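# Move the towel from the rail into the basket

## Task

Lift the towel off its rail and lay it inside the basket so that no part of it drapes over the basket's outer side. The basket must stay upright on its shelf and the rail must stay upright. The robot must not fall or finish leaning, or the task fails. At the end, release the towel and pull the robot away from it.

## Robot and tools

ROBOT. An omnidirectional wheeled base with a column about 1.7 m tall. A carriage rides the column (lift_m) and carries two six-joint arms, each ending in a five-finger hand. Arm bases sit about 0.57 m + lift_m above the floor, and carriage parts hang roughly 0.15 m beneath them. A hand point reaches 0.78 m from its shoulder but only about 0.4 m below its arm base. A parked arm has joints 1-6 at 0, 0.05, 0.05, 1.45, 0, 0. Cameras: carriage_camera (fixed, facing forward, tilted about 20 degrees down), plus left_wrist_camera and right_wrist_camera, each on the little-finger side of its wrist and aimed at that hand's point. Images are 896x504 pixels.

FRAMES. Base frame: origin on the floor beneath the base centre, x forward, y left, z up, in metres. The left_hand and right_hand readings are hand points in this frame and tend to read higher than the true hand, especially at long reach. base_odometry is the base frame as it stood at scene start, counting wheel turns only (slip counts as travel); heading in rad, positive left, -3.142 to 3.142.

TOOLS.
move: one action plus options. base holds exactly one key, and it is an offset from where the base last reported itself: translate_m (metres, forward positive, -2 to 2), strafe_m (metres, left positive, -2 to 2) or rotate_rad (radians, counter-clockwise/left positive, -6.3 to 6.3). joints is a single object for the whole robot, keyed by name, and every value is an absolute target, not an offset. lift_m 0 to 1 m. Per arm (left_ and right_): joint1_rad -2.617 to 3.054 (yaw about vertical, 0 ahead, positive left); joint2_rad 0 to 3.141 (shoulder: 0 upper arm back and level, 1.57 vertical, 3.14 ahead and level); joint3_rad 0 to 3.141 (elbow, 0 folded, 3.14 straight); joint4_rad -1.57 to 1.57 (wrist pitch, positive lifts fingertips); joint5_rad -1.57 to 1.57 (wrist yaw, positive swings fingertips right); joint6_rad -2.094 to 2.094 (roll about the finger direction, positive clockwise viewed from the forearm). Hand keys, -1 to 1 each: <side>_hand_little, _ring, _middle, _index, _thumb_bend (+1 straight, -1 curled), _thumb_turn (+1 beside palm, -1 opposite the fingers). <side>_hand_force_limit (-1 to 1, a setting: closing stops at roughly 0 N to 10 N fingertip force, 15 N for thumb motors; starts at 0) and <side>_hand_speed (-0.96 to 1, a setting; starts at -0.8; -0.94 or lower gives a gentle grip). A finger motor only moves when its own target changes by at least 0.002. speeds: per-action top speeds, translate_m and strafe_m 0.02-0.5 m/s, rotate_rad 0.05-1.57 rad/s, lift_m 0.08-0.27 m/s. min_time_s: shortest duration of each arm motion, 0.1-8 s; 2 or more gives straighter hand paths, too short makes arms whip and overshoot. cameras: list of names or ["all"]. blocking: true or omitted waits for rest; false returns within about 0.5 s while motion continues. No action exceeds 15 s; 14 s brings time_out. A move with no action just reports state and images.
wait: seconds 0 to 10, optional cameras; returns early once running motions rest. wait(0) shows an unfinished move in the "earlier move" line.
stop: brakes all running motions (not instantly; the base rolls a bit); braked parts read "stopped" and may keep pressing.
zoom_image: camera name and region [x0, y0, x1, y1] in pixels of that camera's newest image, at most 504 by 504.
show_instructions: shows reference pages, no arguments.
finished_scene: ends the scene (scene 1, optional); irreversible.

RESULTS. The "move" line says done or the worst status. base_status/joint_status words: done, moving, off_target (resting short and maybe still pushing), stopped, contact_stop, time_out, not_followed (arm targets withheld by a collision check), limit_stop_at_motor_heat. on_its_own lists uncommanded behaviour; "held at" is a target. <side>_hand_stopped_by gives six words for little, ring, middle, index, thumb_bend, thumb_turn: moving, target, force, stalled, fault. <side>_<motor>_load_n is fingertip force in N, positive when pushed open; a lost grip shows as loads near 0. motor_effort is percent of maximum with the last action's peak in brackets; falling lift effort during lowering means a hand rests on something. Joint torques and Motor temperatures follow joint order. "pictures" names cameras in image order. After a refused call or an uncommanded stop, the rest of that reply's move, wait and finished_scene calls do not run.

CAUTIONS. Never let the arms strike or squeeze each other; a hard press ends the scene. Avoid hitting the shelf, rail or basket hard. The robot can tip with a high carriage, outstretched or loaded arms, pushing or pulling, or sudden stops; a rising hand z without commands signals a lean. Arms have no contact stop and keep pressing. Outstretched arms heat up even idle: MOTOR HOT appears at 75 °C, and at 100 °C that arm goes limp for 30-60 s; park arms to cool. Thinking time lets running moves continue. Don't drop or fling the towel; open the hand and back away before finishing.

Each tool is called after ">>>" in YAML: its name, and indented under it one key for each argument.

Reference images:

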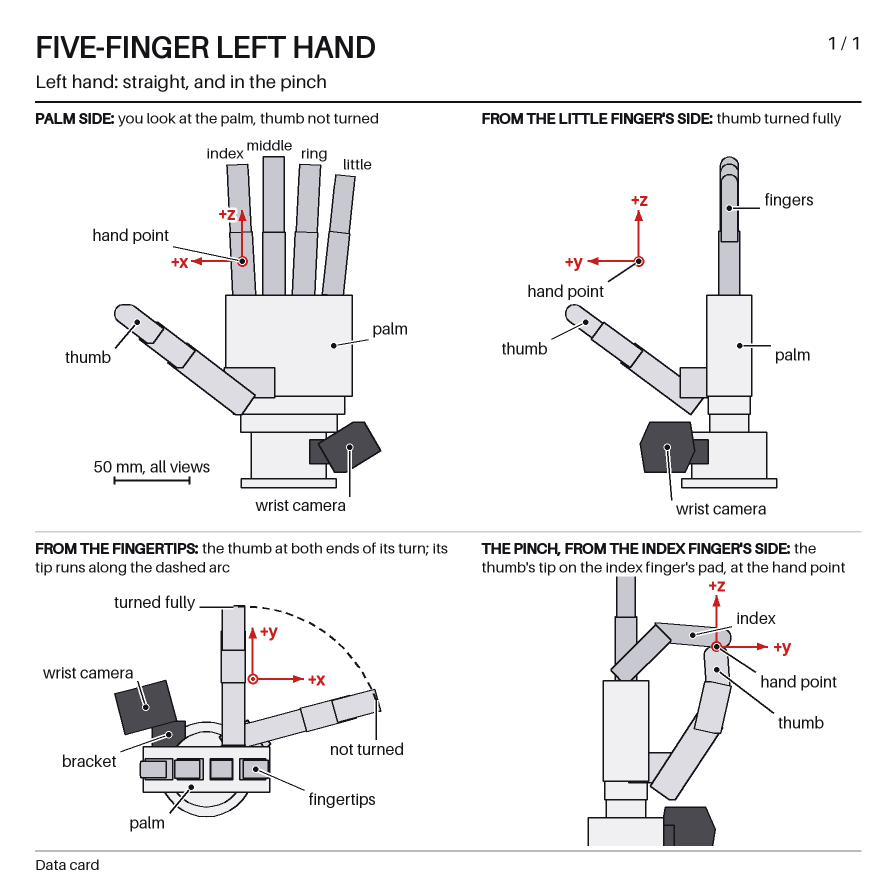

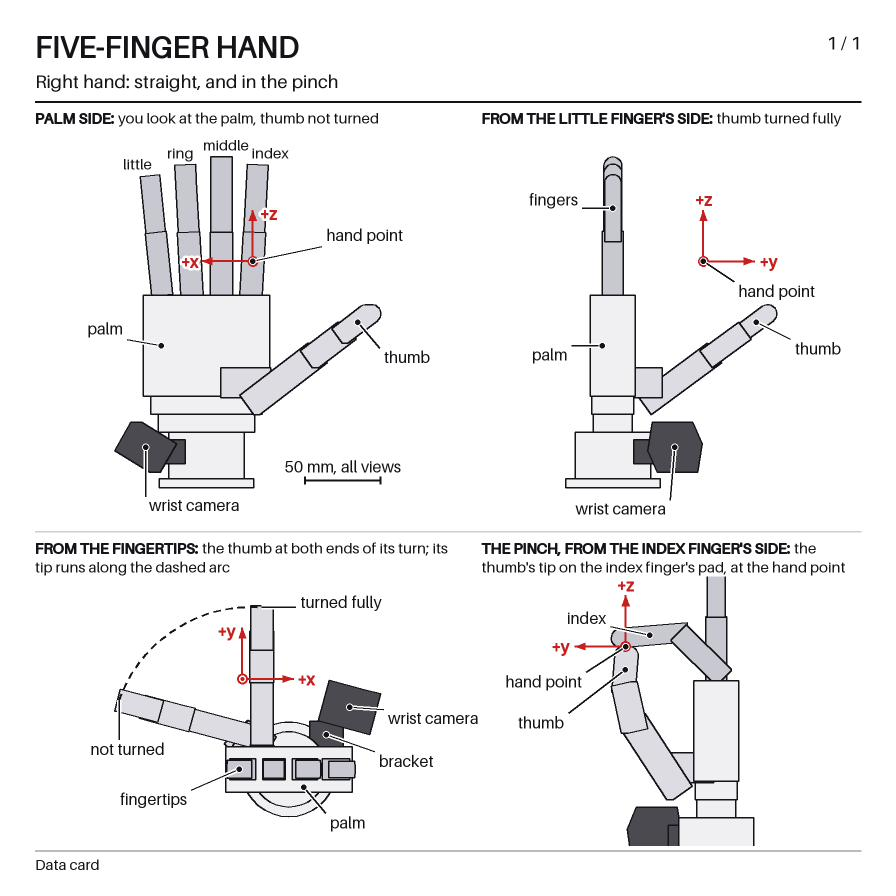

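## Session

>>> move:
  cameras: ["all"]

Scene clock: 0.00 s.
Joint torques (N m): no reading
Motor temperatures (°C): left_arm=[21 27 35 33 25 24] | right_arm=[21 30 43 24 23 26]
base_odometry: x=+0.000 y=+0.000 heading=+0.000
base_status: not commanded
joint_positions: lift_m=+0.300 left_joint1_rad=+0.009 left_joint2_rad=+0.064 left_joint3_rad=+0.033 left_joint4_rad=+1.448 left_joint5_rad=+0.016 left_joint6_rad=-0.024 right_joint1_rad=+0.002 right_joint2_rad=+0.057 right_joint3_rad=+0.051 right_joint4_rad=+1.439 right_joint5_rad=-0.044 right_joint6_rad=-0.038 left_hand_little=+1.000 left_hand_ring=+1.000 left_hand_middle=+1.000 left_hand_index=+1.000 left_hand_thumb_turn=+1.000 left_hand_thumb_bend=+1.000 left_hand_force_limit=+0.000 left_hand_speed=-0.800 right_hand_little=+1.000 right_hand_ring=+1.000 right_hand_middle=+1.000 right_hand_index=+1.000 right_hand_thumb_turn=+1.000 right_hand_thumb_bend=+1.000 right_hand_force_limit=+0.000 right_hand_speed=-0.800
joint_status: not commanded
left_hand_stopped_by: target,target,target,target,target,target
right_hand_stopped_by: target,target,target,target,target,target
left_little_load_n: 0.0
left_ring_load_n: 0.0
left_middle_load_n: 0.0
left_index_load_n: 0.0
left_thumb_bend_load_n: 0.0
left_thumb_turn_load_n: 0.0
right_little_load_n: 0.0
right_ring_load_n: 0.0
right_middle_load_n: 0.0
right_index_load_n: 0.0
right_thumb_bend_load_n: 0.0
right_thumb_turn_load_n: 0.0
motor_effort: lift_m=+19 drive_wheels=-1
left_hand: x=+0.3257 y=+0.2636 z=+1.3033 quat_wxyz=(+0.699, -0.050, +0.059, -0.711) (m; base frame)
right_hand: x=+0.3216 y=-0.2610 z=+1.3079 quat_wxyz=(+0.693, -0.065, +0.032, -0.717) (m; base frame)
pictures: carriage_camera, left_wrist_camera, right_wrist_camera

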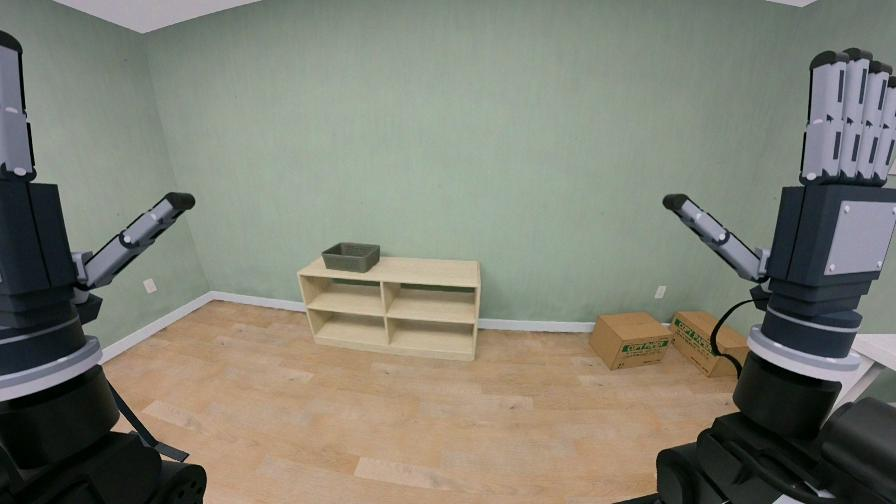

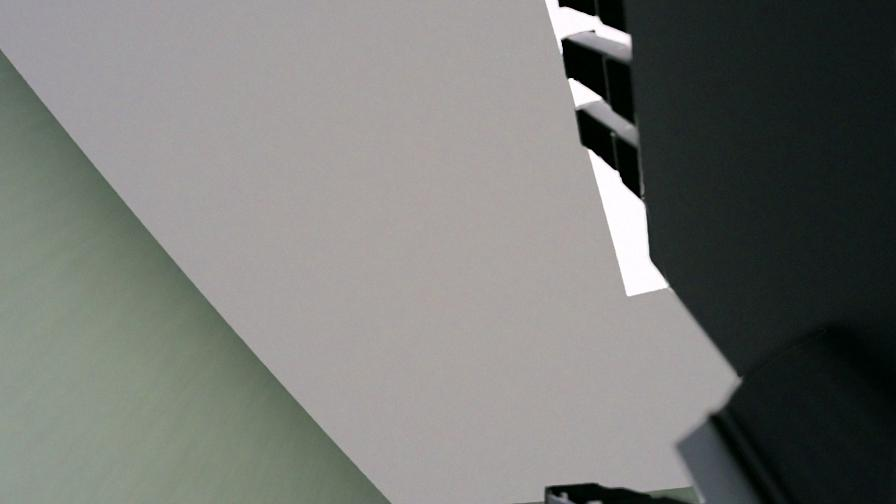

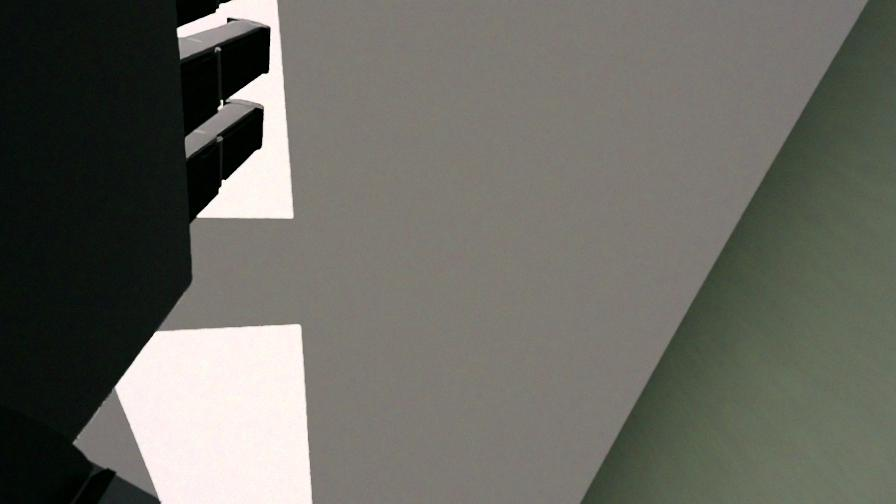

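>>> move:
  base: {"rotate_rad": -1.3}
  cameras: ["carriage_camera"]

>>> move:
  base: {"rotate_rad": -1.5}
  cameras: ["carriage_camera"]

>>> move:
  base: {"rotate_rad": -1.7}
  cameras: ["carriage_camera"]

Scene clock: 6.47 s.
Joint torques (N m): left_arm=[-0.38 3.56 6.95 0.17 0.03 -0.04] | right_arm=[-0.64 3.48 5.44 0.14 0.17 -0.06]
move: done
base_odometry: x=+0.000 y=+0.000 heading=-1.300
base_status: done
joint_positions: lift_m=+0.300 left_joint1_rad=+0.009 left_joint2_rad=+0.064 left_joint3_rad=+0.033 left_joint4_rad=+1.448 left_joint5_rad=+0.016 left_joint6_rad=-0.024 right_joint1_rad=+0.002 right_joint2_rad=+0.057 right_joint3_rad=+0.051 right_joint4_rad=+1.439 right_joint5_rad=-0.044 right_joint6_rad=-0.038 left_hand_little=+1.000 left_hand_ring=+1.000 left_hand_middle=+1.000 left_hand_index=+1.000 left_hand_thumb_turn=+1.000 left_hand_thumb_bend=+1.000 left_hand_force_limit=+0.000 left_hand_speed=-0.800 right_hand_little=+1.000 right_hand_ring=+1.000 right_hand_middle=+1.000 right_hand_index=+1.000 right_hand_thumb_turn=+1.000 right_hand_thumb_bend=+1.000 right_hand_force_limit=+0.000 right_hand_speed=-0.800
joint_status: not commanded
left_hand_stopped_by: target,target,target,target,target,target
right_hand_stopped_by: target,target,target,target,target,target
left_little_load_n: 0.0
left_ring_load_n: 0.0
left_middle_load_n: 0.0
left_index_load_n: 0.0
left_thumb_bend_load_n: 0.0
left_thumb_turn_load_n: 0.0
right_little_load_n: 0.0
right_ring_load_n: 0.0
right_middle_load_n: 0.0
right_index_load_n: 0.0
right_thumb_bend_load_n: 0.0
right_thumb_turn_load_n: 0.0
motor_effort: lift_m=+19(19) drive_wheels=+7(17)
left_hand: x=+0.3257 y=+0.2636 z=+1.3033 quat_wxyz=(+0.699, -0.050, +0.059, -0.711) (m; base frame)
right_hand: x=+0.3216 y=-0.2610 z=+1.3079 quat_wxyz=(+0.693, -0.065, +0.032, -0.717) (m; base frame)
pictures: carriage_camera

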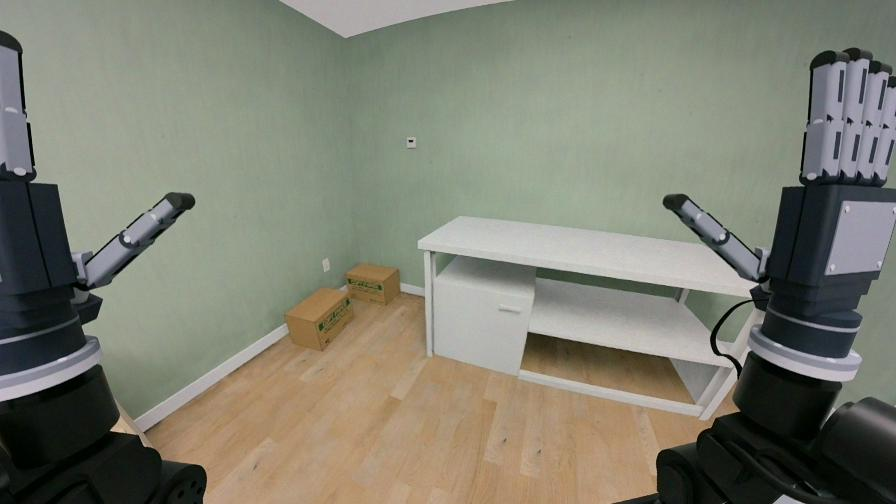

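Scene clock: 9.50 s.
Joint torques (N m): left_arm=[-0.32 3.55 6.95 0.17 0.03 -0.04] | right_arm=[-0.61 3.6 5.44 0.15 0.16 0.04]
move: done
base_odometry: x=+0.000 y=+0.000 heading=-2.799
base_status: done
joint_positions: lift_m=+0.300 left_joint1_rad=+0.009 left_joint2_rad=+0.064 left_joint3_rad=+0.033 left_joint4_rad=+1.448 left_joint5_rad=+0.016 left_joint6_rad=-0.024 right_joint1_rad=+0.002 right_joint2_rad=+0.057 right_joint3_rad=+0.051 right_joint4_rad=+1.439 right_joint5_rad=-0.044 right_joint6_rad=-0.038 left_hand_little=+1.000 left_hand_ring=+1.000 left_hand_middle=+1.000 left_hand_index=+1.000 left_hand_thumb_turn=+1.000 left_hand_thumb_bend=+1.000 left_hand_force_limit=+0.000 left_hand_speed=-0.800 right_hand_little=+1.000 right_hand_ring=+1.000 right_hand_middle=+1.000 right_hand_index=+1.000 right_hand_thumb_turn=+1.000 right_hand_thumb_bend=+1.000 right_hand_force_limit=+0.000 right_hand_speed=-0.800
joint_status: not commanded
left_hand_stopped_by: target,target,target,target,target,target
right_hand_stopped_by: target,target,target,target,target,target
left_little_load_n: 0.0
left_ring_load_n: 0.0
left_middle_load_n: 0.0
left_index_load_n: 0.0
left_thumb_bend_load_n: 0.0
left_thumb_turn_load_n: 0.0
right_little_load_n: 0.0
right_ring_load_n: 0.0
right_middle_load_n: 0.0
right_index_load_n: 0.0
right_thumb_bend_load_n: 0.0
right_thumb_turn_load_n: 0.0
motor_effort: lift_m=+19(19) drive_wheels=+7(14)
left_hand: x=+0.3257 y=+0.2636 z=+1.3033 quat_wxyz=(+0.699, -0.050, +0.059, -0.711) (m; base frame)
right_hand: x=+0.3216 y=-0.2610 z=+1.3079 quat_wxyz=(+0.693, -0.065, +0.032, -0.717) (m; base frame)
pictures: carriage_camera

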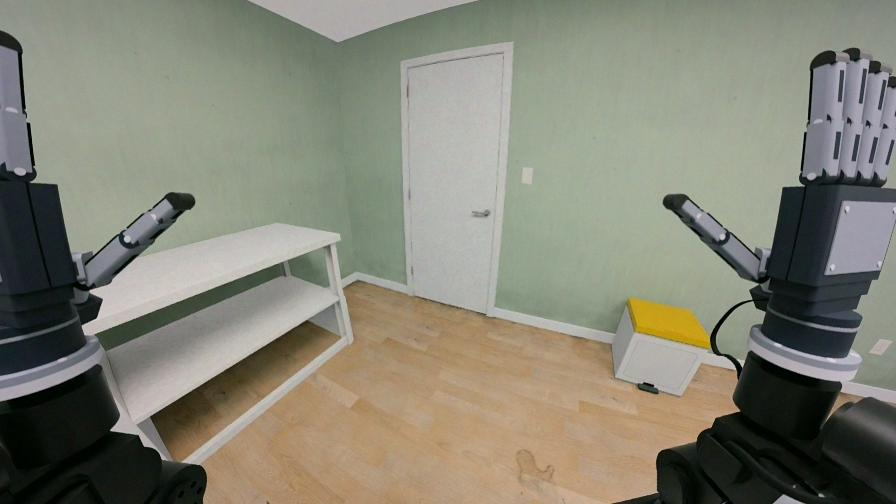

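Scene clock: 12.73 s.
Joint torques (N m): left_arm=[-0.32 3.55 6.99 0.18 0.04 -0.05] | right_arm=[-0.61 3.26 5.38 0.11 0.23 -0.03]
move: done
base_odometry: x=+0.000 y=+0.000 heading=+1.785
base_status: done
joint_positions: lift_m=+0.300 left_joint1_rad=+0.009 left_joint2_rad=+0.064 left_joint3_rad=+0.033 left_joint4_rad=+1.447 left_joint5_rad=+0.016 left_joint6_rad=-0.024 right_joint1_rad=+0.002 right_joint2_rad=+0.057 right_joint3_rad=+0.051 right_joint4_rad=+1.439 right_joint5_rad=-0.044 right_joint6_rad=-0.038 left_hand_little=+1.000 left_hand_ring=+1.000 left_hand_middle=+1.000 left_hand_index=+1.000 left_hand_thumb_turn=+1.000 left_hand_thumb_bend=+1.000 left_hand_force_limit=+0.000 left_hand_speed=-0.800 right_hand_little=+1.000 right_hand_ring=+1.000 right_hand_middle=+1.000 right_hand_index=+1.000 right_hand_thumb_turn=+1.000 right_hand_thumb_bend=+1.000 right_hand_force_limit=+0.000 right_hand_speed=-0.800
joint_status: not commanded
left_hand_stopped_by: target,target,target,target,target,target
right_hand_stopped_by: target,target,target,target,target,target
left_little_load_n: 0.0
left_ring_load_n: 0.0
left_middle_load_n: 0.0
left_index_load_n: 0.0
left_thumb_bend_load_n: 0.0
left_thumb_turn_load_n: 0.0
right_little_load_n: 0.0
right_ring_load_n: -0.5
right_middle_load_n: 0.0
right_index_load_n: 0.0
right_thumb_bend_load_n: 0.0
right_thumb_turn_load_n: 0.0
motor_effort: lift_m=+19(19) drive_wheels=+7(14)
left_hand: x=+0.3258 y=+0.2636 z=+1.3032 quat_wxyz=(+0.699, -0.050, +0.059, -0.711) (m; base frame)
right_hand: x=+0.3216 y=-0.2610 z=+1.3079 quat_wxyz=(+0.693, -0.065, +0.032, -0.717) (m; base frame)
pictures: carriage_camera

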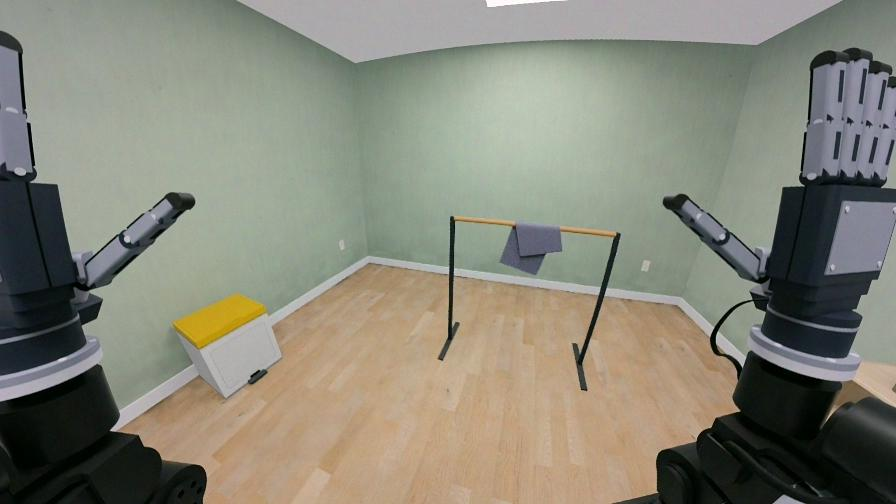

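>>> zoom_image:
  camera: "carriage_camera"
  region: [420, 190, 660, 400]

Scaled by 2.100 from the camera's 896x504 image, which has a finer 1280x720 frame.

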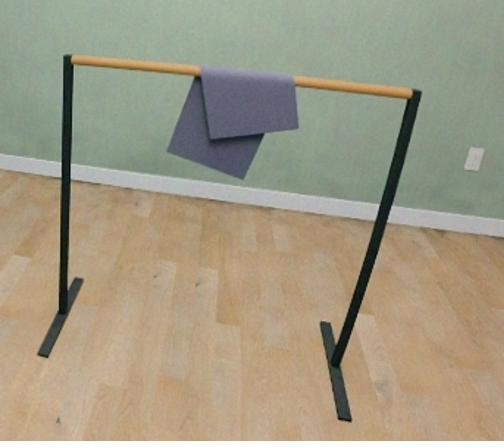

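>>> move:
  base: {"rotate_rad": -0.388}
  joints: {"right_joint1_rad": 0, "right_joint2_rad": 1.4, "right_joint3_rad": 1.4, "right_joint4_rad": 0, "right_joint5_rad": 0, "right_joint6_rad": 0}
  cameras: ["carriage_camera"]

>>> move:
  joints: {"right_joint1_rad": 0, "right_joint2_rad": 1.4, "right_joint3_rad": 1.9, "right_joint4_rad": 0, "right_joint5_rad": 0, "right_joint6_rad": 0}
  cameras: []

>>> move:
  joints: {"right_joint1_rad": 0, "right_joint2_rad": 1.4, "right_joint3_rad": 1.4, "right_joint4_rad": 0, "right_joint5_rad": -1.5, "right_joint6_rad": 0}
  cameras: ["carriage_camera"]

>>> move:
  joints: {"right_joint6_rad": 1.57, "right_hand_thumb_turn": -1}
  cameras: ["carriage_camera", "right_wrist_camera"]

Scene clock: 47.03 s.
Joint torques (N m): left_arm=[-0.34 3.55 6.97 0.17 0.03 -0.05] | right_arm=[-0.72 -4.36 9.5 2.37 0.24 0.13]
move: done
base_odometry: x=+0.000 y=+0.000 heading=+1.397
base_status: done
joint_positions: lift_m=+0.300 left_joint1_rad=+0.009 left_joint2_rad=+0.064 left_joint3_rad=+0.033 left_joint4_rad=+1.447 left_joint5_rad=+0.016 left_joint6_rad=-0.024 right_joint1_rad=+0.002 right_joint2_rad=+1.386 right_joint3_rad=+1.372 right_joint4_rad=+0.017 right_joint5_rad=-0.008 right_joint6_rad=-0.008 left_hand_little=+1.000 left_hand_ring=+1.000 left_hand_middle=+1.000 left_hand_index=+1.000 left_hand_thumb_turn=+1.000 left_hand_thumb_bend=+1.000 left_hand_force_limit=+0.000 left_hand_speed=-0.800 right_hand_little=+1.000 right_hand_ring=+1.000 right_hand_middle=+1.000 right_hand_index=+1.000 right_hand_thumb_turn=+1.000 right_hand_thumb_bend=+1.000 right_hand_force_limit=+0.000 right_hand_speed=-0.800
joint_status: all done
left_hand_stopped_by: target,target,target,target,target,target
right_hand_stopped_by: target,target,target,target,target,target
left_little_load_n: 0.0
left_ring_load_n: 0.0
left_middle_load_n: 0.0
left_index_load_n: 0.5
left_thumb_bend_load_n: 0.0
left_thumb_turn_load_n: 0.0
right_little_load_n: 0.0
right_ring_load_n: 0.0
right_middle_load_n: 0.0
right_index_load_n: 0.0
right_thumb_bend_load_n: 0.0
right_thumb_turn_load_n: -0.5
motor_effort: lift_m=+19(19) drive_wheels=+8(13)
left_hand: x=+0.3258 y=+0.2636 z=+1.3032 quat_wxyz=(+0.699, -0.050, +0.059, -0.711) (m; base frame)
right_hand: x=+0.7077 y=-0.2655 z=+1.2353 quat_wxyz=(+0.501, -0.503, +0.495, -0.501) (m; base frame)
pictures: carriage_camera

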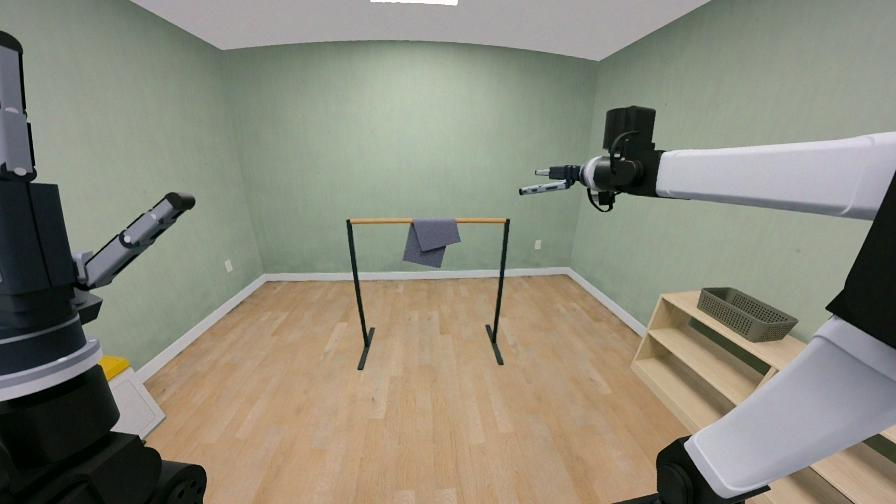

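Scene clock: 48.17 s.
Joint torques (N m): left_arm=[-0.31 3.52 6.95 0.17 0.02 -0.05] | right_arm=[-0.59 -3.66 6.89 1.99 0.23 0.05]
move: done
base_odometry: x=+0.000 y=+0.000 heading=+1.397
base_status: not commanded
joint_positions: lift_m=+0.300 left_joint1_rad=+0.009 left_joint2_rad=+0.064 left_joint3_rad=+0.033 left_joint4_rad=+1.447 left_joint5_rad=+0.016 left_joint6_rad=-0.024 right_joint1_rad=+0.002 right_joint2_rad=+1.392 right_joint3_rad=+1.884 right_joint4_rad=+0.013 right_joint5_rad=-0.008 right_joint6_rad=-0.008 left_hand_little=+1.000 left_hand_ring=+1.000 left_hand_middle=+1.000 left_hand_index=+1.000 left_hand_thumb_turn=+1.000 left_hand_thumb_bend=+1.000 left_hand_force_limit=+0.000 left_hand_speed=-0.800 right_hand_little=+1.000 right_hand_ring=+1.000 right_hand_middle=+1.000 right_hand_index=+1.000 right_hand_thumb_turn=+1.000 right_hand_thumb_bend=+1.000 right_hand_force_limit=+0.000 right_hand_speed=-0.800
joint_status: all done
left_hand_stopped_by: target,target,target,target,target,target
right_hand_stopped_by: target,target,target,target,target,target
left_little_load_n: 0.0
left_ring_load_n: 0.0
left_middle_load_n: 0.0
left_index_load_n: 0.0
left_thumb_bend_load_n: 0.0
left_thumb_turn_load_n: 0.0
right_little_load_n: 0.0
right_ring_load_n: 0.0
right_middle_load_n: 0.0
right_index_load_n: 0.0
right_thumb_bend_load_n: 0.0
right_thumb_turn_load_n: -0.5
motor_effort: lift_m=+19(19) drive_wheels=+8(8)
left_hand: x=+0.3258 y=+0.2636 z=+1.3032 quat_wxyz=(+0.699, -0.050, +0.059, -0.711) (m; base frame)
right_hand: x=+0.6471 y=-0.2656 z=+1.4834 quat_wxyz=(+0.608, -0.364, +0.355, -0.609) (m; base frame)
pictures: none
No camera images: "cameras" was empty.

Scene clock: 49.67 s.
Joint torques (N m): left_arm=[-0.36 3.54 6.98 0.18 0.03 -0.03] | right_arm=[-0.72 -4.49 5.31 1.6 0 0.08]
move: done
base_odometry: x=+0.000 y=+0.000 heading=+1.397
base_status: not commanded
joint_positions: lift_m=+0.300 left_joint1_rad=+0.009 left_joint2_rad=+0.064 left_joint3_rad=+0.033 left_joint4_rad=+1.447 left_joint5_rad=+0.016 left_joint6_rad=-0.024 right_joint1_rad=+0.001 right_joint2_rad=+1.394 right_joint3_rad=+1.412 right_joint4_rad=-0.003 right_joint5_rad=-1.488 right_joint6_rad=-0.008 left_hand_little=+1.000 left_hand_ring=+1.000 left_hand_middle=+1.000 left_hand_index=+1.000 left_hand_thumb_turn=+1.000 left_hand_thumb_bend=+1.000 left_hand_force_limit=+0.000 left_hand_speed=-0.800 right_hand_little=+1.000 right_hand_ring=+1.000 right_hand_middle=+1.000 right_hand_index=+1.000 right_hand_thumb_turn=+1.000 right_hand_thumb_bend=+1.000 right_hand_force_limit=+0.000 right_hand_speed=-0.800
joint_status: all done
left_hand_stopped_by: target,target,target,target,target,target
right_hand_stopped_by: target,target,target,target,target,target
left_little_load_n: 0.0
left_ring_load_n: 0.0
left_middle_load_n: 0.0
left_index_load_n: 0.0
left_thumb_bend_load_n: 0.0
left_thumb_turn_load_n: 0.0
right_little_load_n: 0.0
right_ring_load_n: 0.0
right_middle_load_n: 0.0
right_index_load_n: 0.0
right_thumb_bend_load_n: 0.0
right_thumb_turn_load_n: 0.0
motor_effort: lift_m=+19(19) drive_wheels=+8(8)
left_hand: x=+0.3258 y=+0.2636 z=+1.3032 quat_wxyz=(+0.699, -0.050, +0.059, -0.711) (m; base frame)
right_hand: x=+0.5004 y=-0.1018 z=+1.2434 quat_wxyz=(+0.707, -0.706, +0.021, -0.037) (m; base frame)
pictures: carriage_camera

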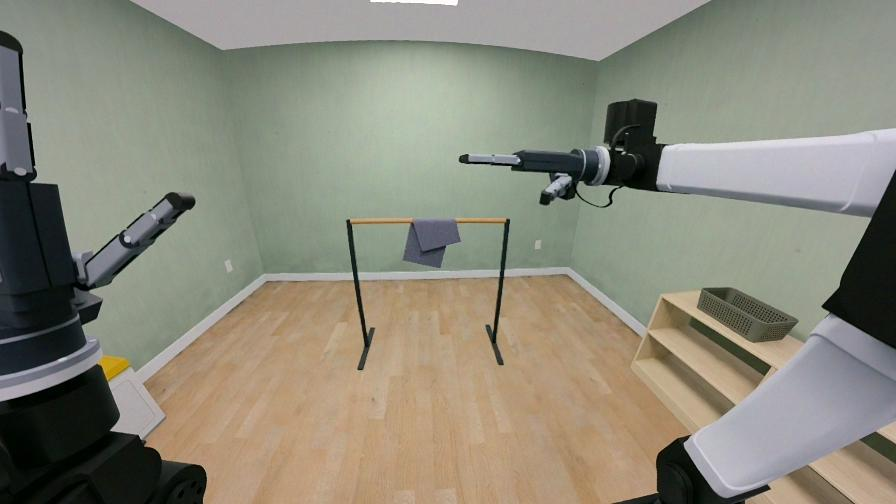

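Scene clock: 55.30 s.
Joint torques (N m): left_arm=[-0.34 3.54 6.99 0.17 0.03 -0.04] | right_arm=[-0.42 -4.67 5.23 1.56 0.02 0.11]
move: done
base_odometry: x=+0.000 y=+0.000 heading=+1.397
base_status: not commanded
joint_positions: lift_m=+0.300 left_joint1_rad=+0.009 left_joint2_rad=+0.064 left_joint3_rad=+0.033 left_joint4_rad=+1.447 left_joint5_rad=+0.016 left_joint6_rad=-0.024 right_joint1_rad=+0.001 right_joint2_rad=+1.394 right_joint3_rad=+1.412 right_joint4_rad=-0.003 right_joint5_rad=-1.490 right_joint6_rad=+1.563 left_hand_little=+1.000 left_hand_ring=+1.000 left_hand_middle=+1.000 left_hand_index=+1.000 left_hand_thumb_turn=+1.000 left_hand_thumb_bend=+1.000 left_hand_force_limit=+0.000 left_hand_speed=-0.800 right_hand_little=+1.000 right_hand_ring=+1.000 right_hand_middle=+1.000 right_hand_index=+1.000 right_hand_thumb_turn=-1.000 right_hand_thumb_bend=+1.000 right_hand_force_limit=+0.000 right_hand_speed=-0.800
joint_status: all done
left_hand_stopped_by: target,target,target,target,target,target
right_hand_stopped_by: target,target,target,target,target,target
left_little_load_n: 0.0
left_ring_load_n: 0.0
left_middle_load_n: 0.0
left_index_load_n: 0.0
left_thumb_bend_load_n: 0.0
left_thumb_turn_load_n: 0.0
right_little_load_n: 0.0
right_ring_load_n: 0.0
right_middle_load_n: 0.0
right_index_load_n: 0.0
right_thumb_bend_load_n: 0.0
right_thumb_turn_load_n: 0.0
motor_effort: lift_m=+19(19) drive_wheels=+8(9)
left_hand: x=+0.3258 y=+0.2636 z=+1.3032 quat_wxyz=(+0.699, -0.050, +0.059, -0.711) (m; base frame)
right_hand: x=+0.4688 y=-0.0994 z=+1.3337 quat_wxyz=(+0.525, -0.485, +0.514, +0.474) (m; base frame)
pictures: carriage_camera, right_wrist_camera

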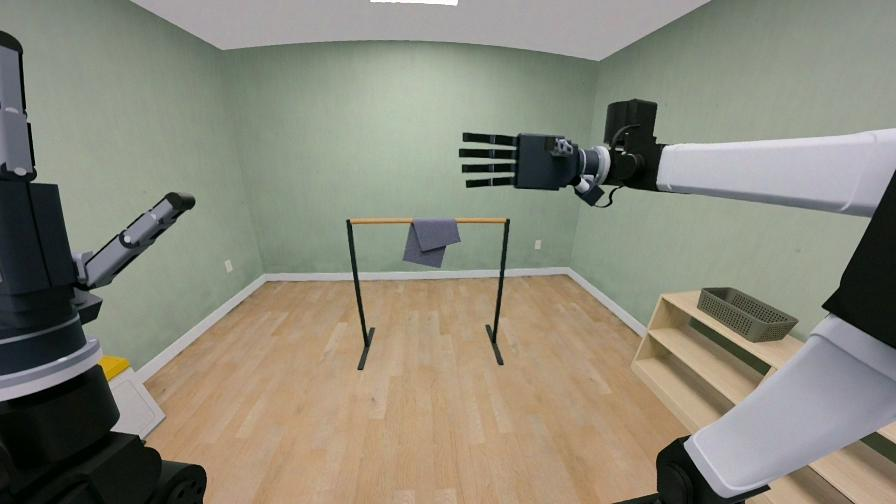

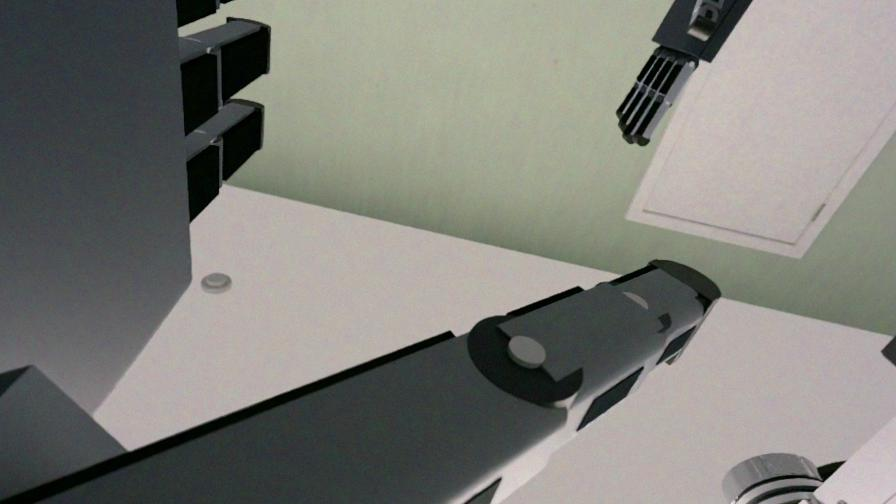

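>>> zoom_image:
  camera: "carriage_camera"
  region: [370, 190, 500, 290]

>>> zoom_image:
  camera: "carriage_camera"
  region: [620, 260, 896, 400]

Scaled by 3.877 from the camera's 896x504 image, which has a finer 1280x720 frame.

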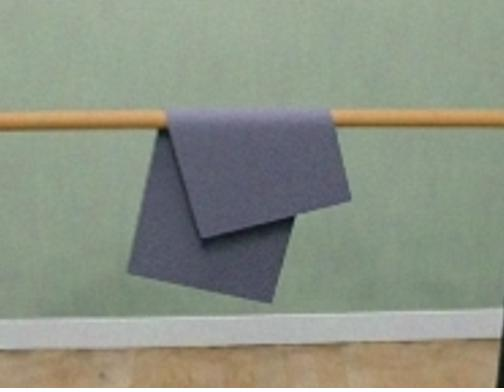

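Scaled by 1.826 from the camera's 896x504 image, which has a finer 1280x720 frame.

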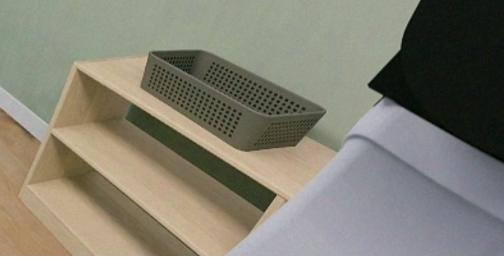

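>>> move:
  base: {"strafe_m": 0.065}
  joints: {"lift_m": 0.18, "right_joint1_rad": 0, "right_joint2_rad": 2.24, "right_joint3_rad": 1.26, "right_joint4_rad": 0.98, "right_joint5_rad": -0.873, "right_joint6_rad": 1.57, "right_hand_index": 0, "right_hand_middle": 0, "right_hand_ring": -1, "right_hand_little": -1}
  cameras: ["carriage_camera", "right_wrist_camera"]

Scene clock: 90.83 s.
Joint torques (N m): left_arm=[-0.31 3.58 6.95 0.18 0.03 -0.05] | right_arm=[-0.62 -8.94 4.74 2.21 0.22 0.08]
move: done
base_odometry: x=-0.064 y=+0.011 heading=+1.396
base_status: done
joint_positions: lift_m=+0.180 left_joint1_rad=+0.009 left_joint2_rad=+0.064 left_joint3_rad=+0.033 left_joint4_rad=+1.447 left_joint5_rad=+0.016 left_joint6_rad=-0.024 right_joint1_rad=+0.002 right_joint2_rad=+2.219 right_joint3_rad=+1.269 right_joint4_rad=+0.970 right_joint5_rad=-0.884 right_joint6_rad=+1.564 left_hand_little=+1.000 left_hand_ring=+1.000 left_hand_middle=+1.000 left_hand_index=+1.000 left_hand_thumb_turn=+1.000 left_hand_thumb_bend=+1.000 left_hand_force_limit=+0.000 left_hand_speed=-0.800 right_hand_little=-1.000 right_hand_ring=-1.000 right_hand_middle=+0.000 right_hand_index=+0.000 right_hand_thumb_turn=-1.000 right_hand_thumb_bend=+1.000 right_hand_force_limit=+0.000 right_hand_speed=-0.800
joint_status: all done
left_hand_stopped_by: target,target,target,target,target,target
right_hand_stopped_by: target,target,target,target,target,target
left_little_load_n: 0.0
left_ring_load_n: 0.0
left_middle_load_n: 0.0
left_index_load_n: 0.0
left_thumb_bend_load_n: -0.5
left_thumb_turn_load_n: 0.0
right_little_load_n: 0.5
right_ring_load_n: 0.0
right_middle_load_n: 0.0
right_index_load_n: 0.0
right_thumb_bend_load_n: 0.0
right_thumb_turn_load_n: -0.5
motor_effort: lift_m=+20(20) drive_wheels=+9(11)
left_hand: x=+0.3258 y=+0.2636 z=+1.1832 quat_wxyz=(+0.699, -0.050, +0.059, -0.711) (m; base frame)
right_hand: x=+0.7427 y=-0.1088 z=+0.9382 quat_wxyz=(+0.646, -0.308, +0.631, +0.297) (m; base frame)
pictures: carriage_camera, right_wrist_camera

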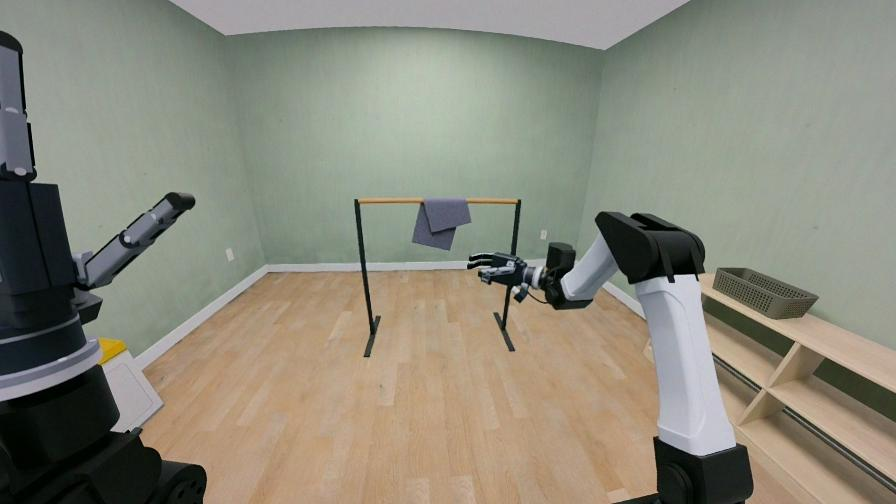

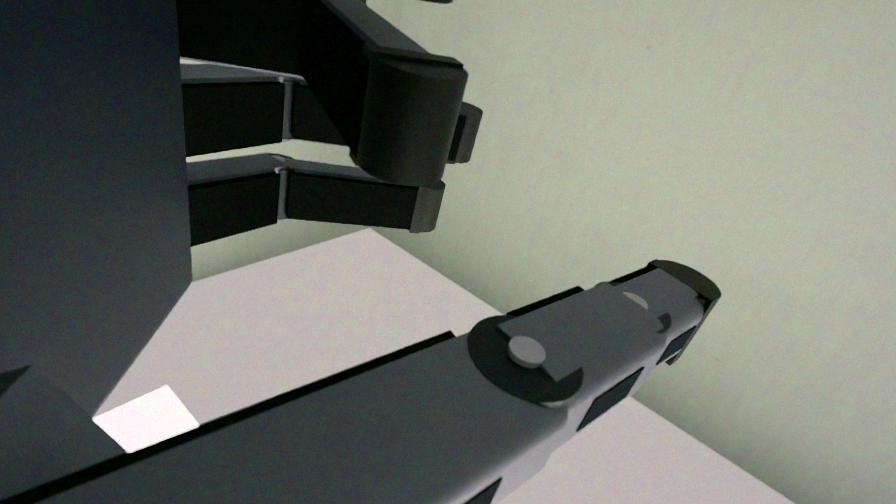

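>>> move:
  base: {"translate_m": 0.6}
  joints: {"lift_m": 0.05}
  speeds: {"translate_m": 0.3}
  cameras: ["carriage_camera", "right_wrist_camera"]

Scene clock: 97.10 s.
Joint torques (N m): left_arm=[-0.32 3.55 6.97 0.15 0.04 -0.05] | right_arm=[-0.61 -9.46 4.92 2.17 0.25 0.06]
move: done
base_odometry: x=+0.040 y=+0.602 heading=+1.397
base_status: done
joint_positions: lift_m=+0.050 left_joint1_rad=+0.009 left_joint2_rad=+0.064 left_joint3_rad=+0.033 left_joint4_rad=+1.447 left_joint5_rad=+0.016 left_joint6_rad=-0.024 right_joint1_rad=+0.002 right_joint2_rad=+2.222 right_joint3_rad=+1.267 right_joint4_rad=+0.979 right_joint5_rad=-0.882 right_joint6_rad=+1.564 left_hand_little=+1.000 left_hand_ring=+1.000 left_hand_middle=+1.000 left_hand_index=+1.000 left_hand_thumb_turn=+1.000 left_hand_thumb_bend=+1.000 left_hand_force_limit=+0.000 left_hand_speed=-0.800 right_hand_little=-1.000 right_hand_ring=-1.000 right_hand_middle=+0.000 right_hand_index=+0.000 right_hand_thumb_turn=-1.000 right_hand_thumb_bend=+1.000 right_hand_force_limit=+0.000 right_hand_speed=-0.800
joint_status: all done
left_hand_stopped_by: target,target,target,target,target,target
right_hand_stopped_by: target,target,target,target,target,target
left_little_load_n: 0.0
left_ring_load_n: 0.0
left_middle_load_n: 0.0
left_index_load_n: 0.0
left_thumb_bend_load_n: 0.0
left_thumb_turn_load_n: 0.0
right_little_load_n: 0.0
right_ring_load_n: 0.0
right_middle_load_n: 0.0
right_index_load_n: 0.0
right_thumb_bend_load_n: 0.0
right_thumb_turn_load_n: -0.5
motor_effort: lift_m=+19(19) drive_wheels=-6(13)
left_hand: x=+0.3258 y=+0.2636 z=+1.0533 quat_wxyz=(+0.699, -0.050, +0.059, -0.711) (m; base frame)
right_hand: x=+0.7427 y=-0.1089 z=+0.8070 quat_wxyz=(+0.648, -0.308, +0.631, +0.296) (m; base frame)
pictures: carriage_camera, right_wrist_camera

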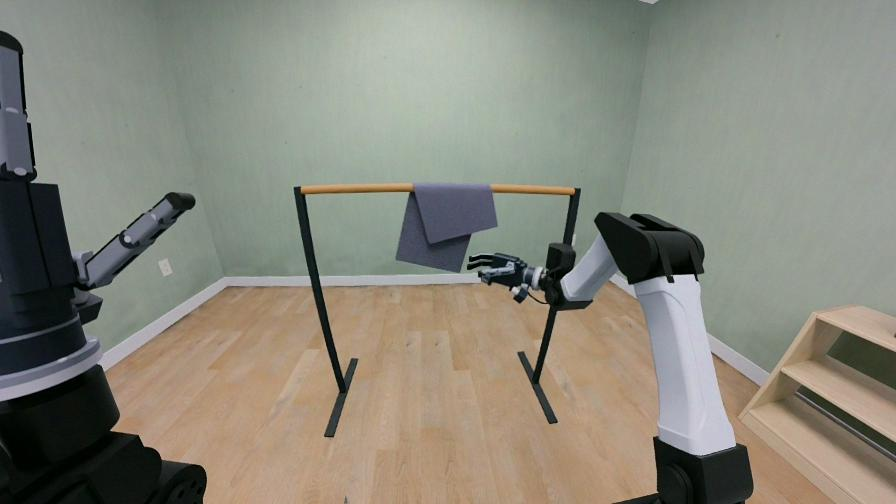

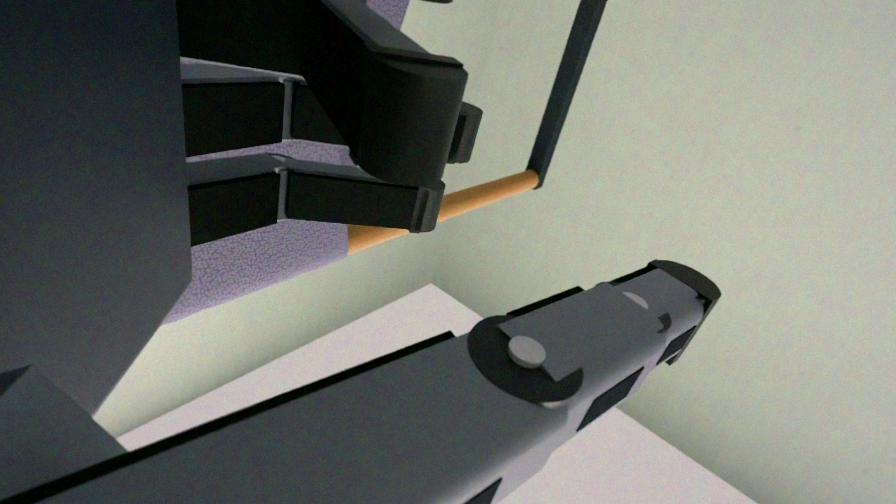

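>>> zoom_image:
  camera: "carriage_camera"
  region: [380, 160, 600, 320]

Scaled by 2.291 from the camera's 896x504 image, which has a finer 1280x720 frame.

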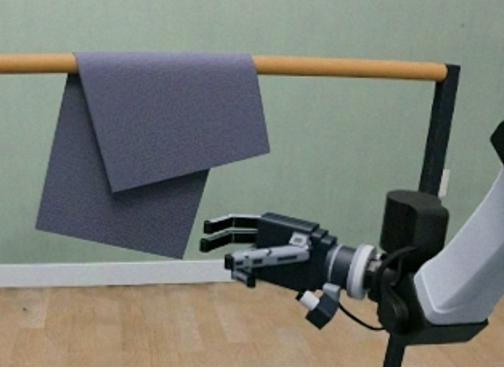

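>>> move:
  base: {"translate_m": 0.12}
  speeds: {"translate_m": 0.2}
  cameras: []

>>> move:
  base: {"strafe_m": -0.05}
  speeds: {"strafe_m": 0.1}
  cameras: ["carriage_camera", "right_wrist_camera"]

>>> zoom_image:
  camera: "carriage_camera"
  region: [380, 160, 600, 320]

Scene clock: 131.77 s.
Joint torques (N m): left_arm=[-0.32 3.59 6.97 0.15 0.02 -0.04] | right_arm=[-0.58 -9.55 4.89 2.13 0.22 0.09]
Motor temperatures (°C): left_arm=[21 28 38 28 24 23] | right_arm=[21 38 45 31 23 25]
move: done
base_odometry: x=+0.060 y=+0.721 heading=+1.397
base_status: done
joint_positions: lift_m=+0.050 left_joint1_rad=+0.009 left_joint2_rad=+0.064 left_joint3_rad=+0.033 left_joint4_rad=+1.448 left_joint5_rad=+0.017 left_joint6_rad=-0.024 right_joint1_rad=+0.002 right_joint2_rad=+2.222 right_joint3_rad=+1.267 right_joint4_rad=+0.980 right_joint5_rad=-0.881 right_joint6_rad=+1.564 left_hand_little=+1.000 left_hand_ring=+1.000 left_hand_middle=+1.000 left_hand_index=+1.000 left_hand_thumb_turn=+1.000 left_hand_thumb_bend=+1.000 left_hand_force_limit=+0.000 left_hand_speed=-0.800 right_hand_little=-1.000 right_hand_ring=-1.000 right_hand_middle=+0.000 right_hand_index=+0.000 right_hand_thumb_turn=-1.000 right_hand_thumb_bend=+1.000 right_hand_force_limit=+0.000 right_hand_speed=-0.800
joint_status: not commanded
left_hand_stopped_by: target,target,target,target,target,target
right_hand_stopped_by: target,target,target,target,target,target
left_little_load_n: -0.5
left_ring_load_n: 0.0
left_middle_load_n: 0.0
left_index_load_n: -0.5
left_thumb_bend_load_n: 0.0
left_thumb_turn_load_n: 0.0
right_little_load_n: 0.0
right_ring_load_n: 0.0
right_middle_load_n: 0.0
right_index_load_n: 0.0
right_thumb_bend_load_n: 0.0
right_thumb_turn_load_n: -0.5
motor_effort: lift_m=+19(19) drive_wheels=-6(13)
left_hand: x=+0.3257 y=+0.2636 z=+1.0533 quat_wxyz=(+0.699, -0.049, +0.059, -0.711) (m; base frame)
right_hand: x=+0.7428 y=-0.1089 z=+0.8070 quat_wxyz=(+0.648, -0.308, +0.630, +0.296) (m; base frame)
pictures: none
No camera images: "cameras" was empty.

Scene clock: 133.03 s.
Joint torques (N m): left_arm=[-0.31 3.54 6.95 0.14 0.03 -0.05] | right_arm=[-0.5 -9.69 4.88 2.15 0.19 0.06]
move: done
base_odometry: x=+0.109 y=+0.712 heading=+1.398
base_status: done
joint_positions: lift_m=+0.050 left_joint1_rad=+0.009 left_joint2_rad=+0.064 left_joint3_rad=+0.033 left_joint4_rad=+1.448 left_joint5_rad=+0.016 left_joint6_rad=-0.024 right_joint1_rad=+0.001 right_joint2_rad=+2.222 right_joint3_rad=+1.267 right_joint4_rad=+0.980 right_joint5_rad=-0.879 right_joint6_rad=+1.564 left_hand_little=+1.000 left_hand_ring=+1.000 left_hand_middle=+1.000 left_hand_index=+1.000 left_hand_thumb_turn=+1.000 left_hand_thumb_bend=+1.000 left_hand_force_limit=+0.000 left_hand_speed=-0.800 right_hand_little=-1.000 right_hand_ring=-1.000 right_hand_middle=+0.000 right_hand_index=+0.000 right_hand_thumb_turn=-1.000 right_hand_thumb_bend=+1.000 right_hand_force_limit=+0.000 right_hand_speed=-0.800
joint_status: not commanded
left_hand_stopped_by: target,target,target,target,target,target
right_hand_stopped_by: target,target,target,target,target,target
left_little_load_n: 0.0
left_ring_load_n: -0.5
left_middle_load_n: -0.5
left_index_load_n: 0.0
left_thumb_bend_load_n: 0.0
left_thumb_turn_load_n: 0.0
right_little_load_n: 0.0
right_ring_load_n: 0.0
right_middle_load_n: 0.0
right_index_load_n: 0.0
right_thumb_bend_load_n: -0.5
right_thumb_turn_load_n: -0.5
motor_effort: lift_m=+19(19) drive_wheels=-3(12)
left_hand: x=+0.3257 y=+0.2637 z=+1.0533 quat_wxyz=(+0.699, -0.050, +0.059, -0.711) (m; base frame)
right_hand: x=+0.7433 y=-0.1095 z=+0.8070 quat_wxyz=(+0.648, -0.307, +0.631, +0.295) (m; base frame)
pictures: carriage_camera, right_wrist_camera

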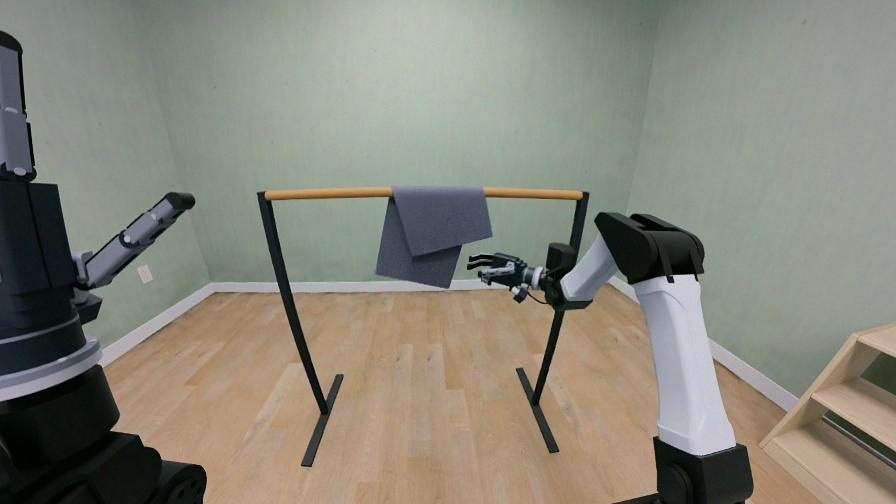

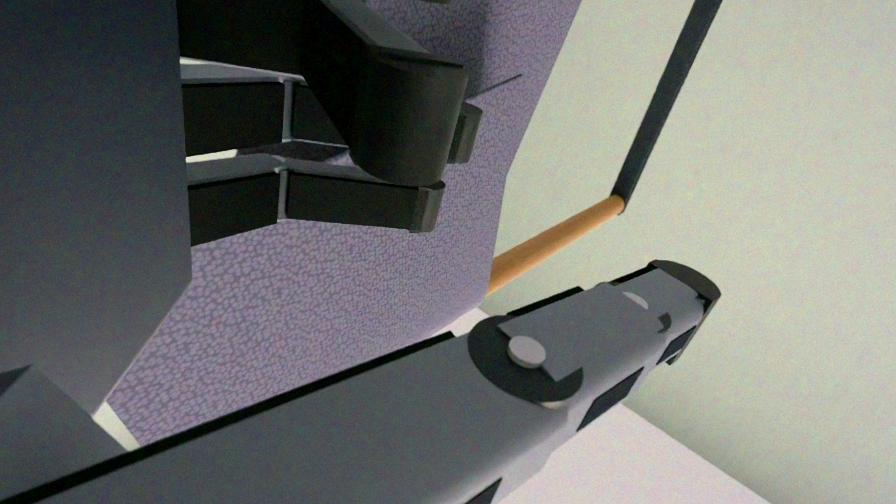

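Scaled by 2.291 from the camera's 896x504 image, which has a finer 1280x720 frame.

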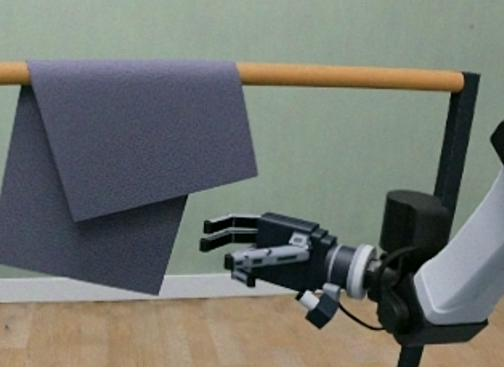

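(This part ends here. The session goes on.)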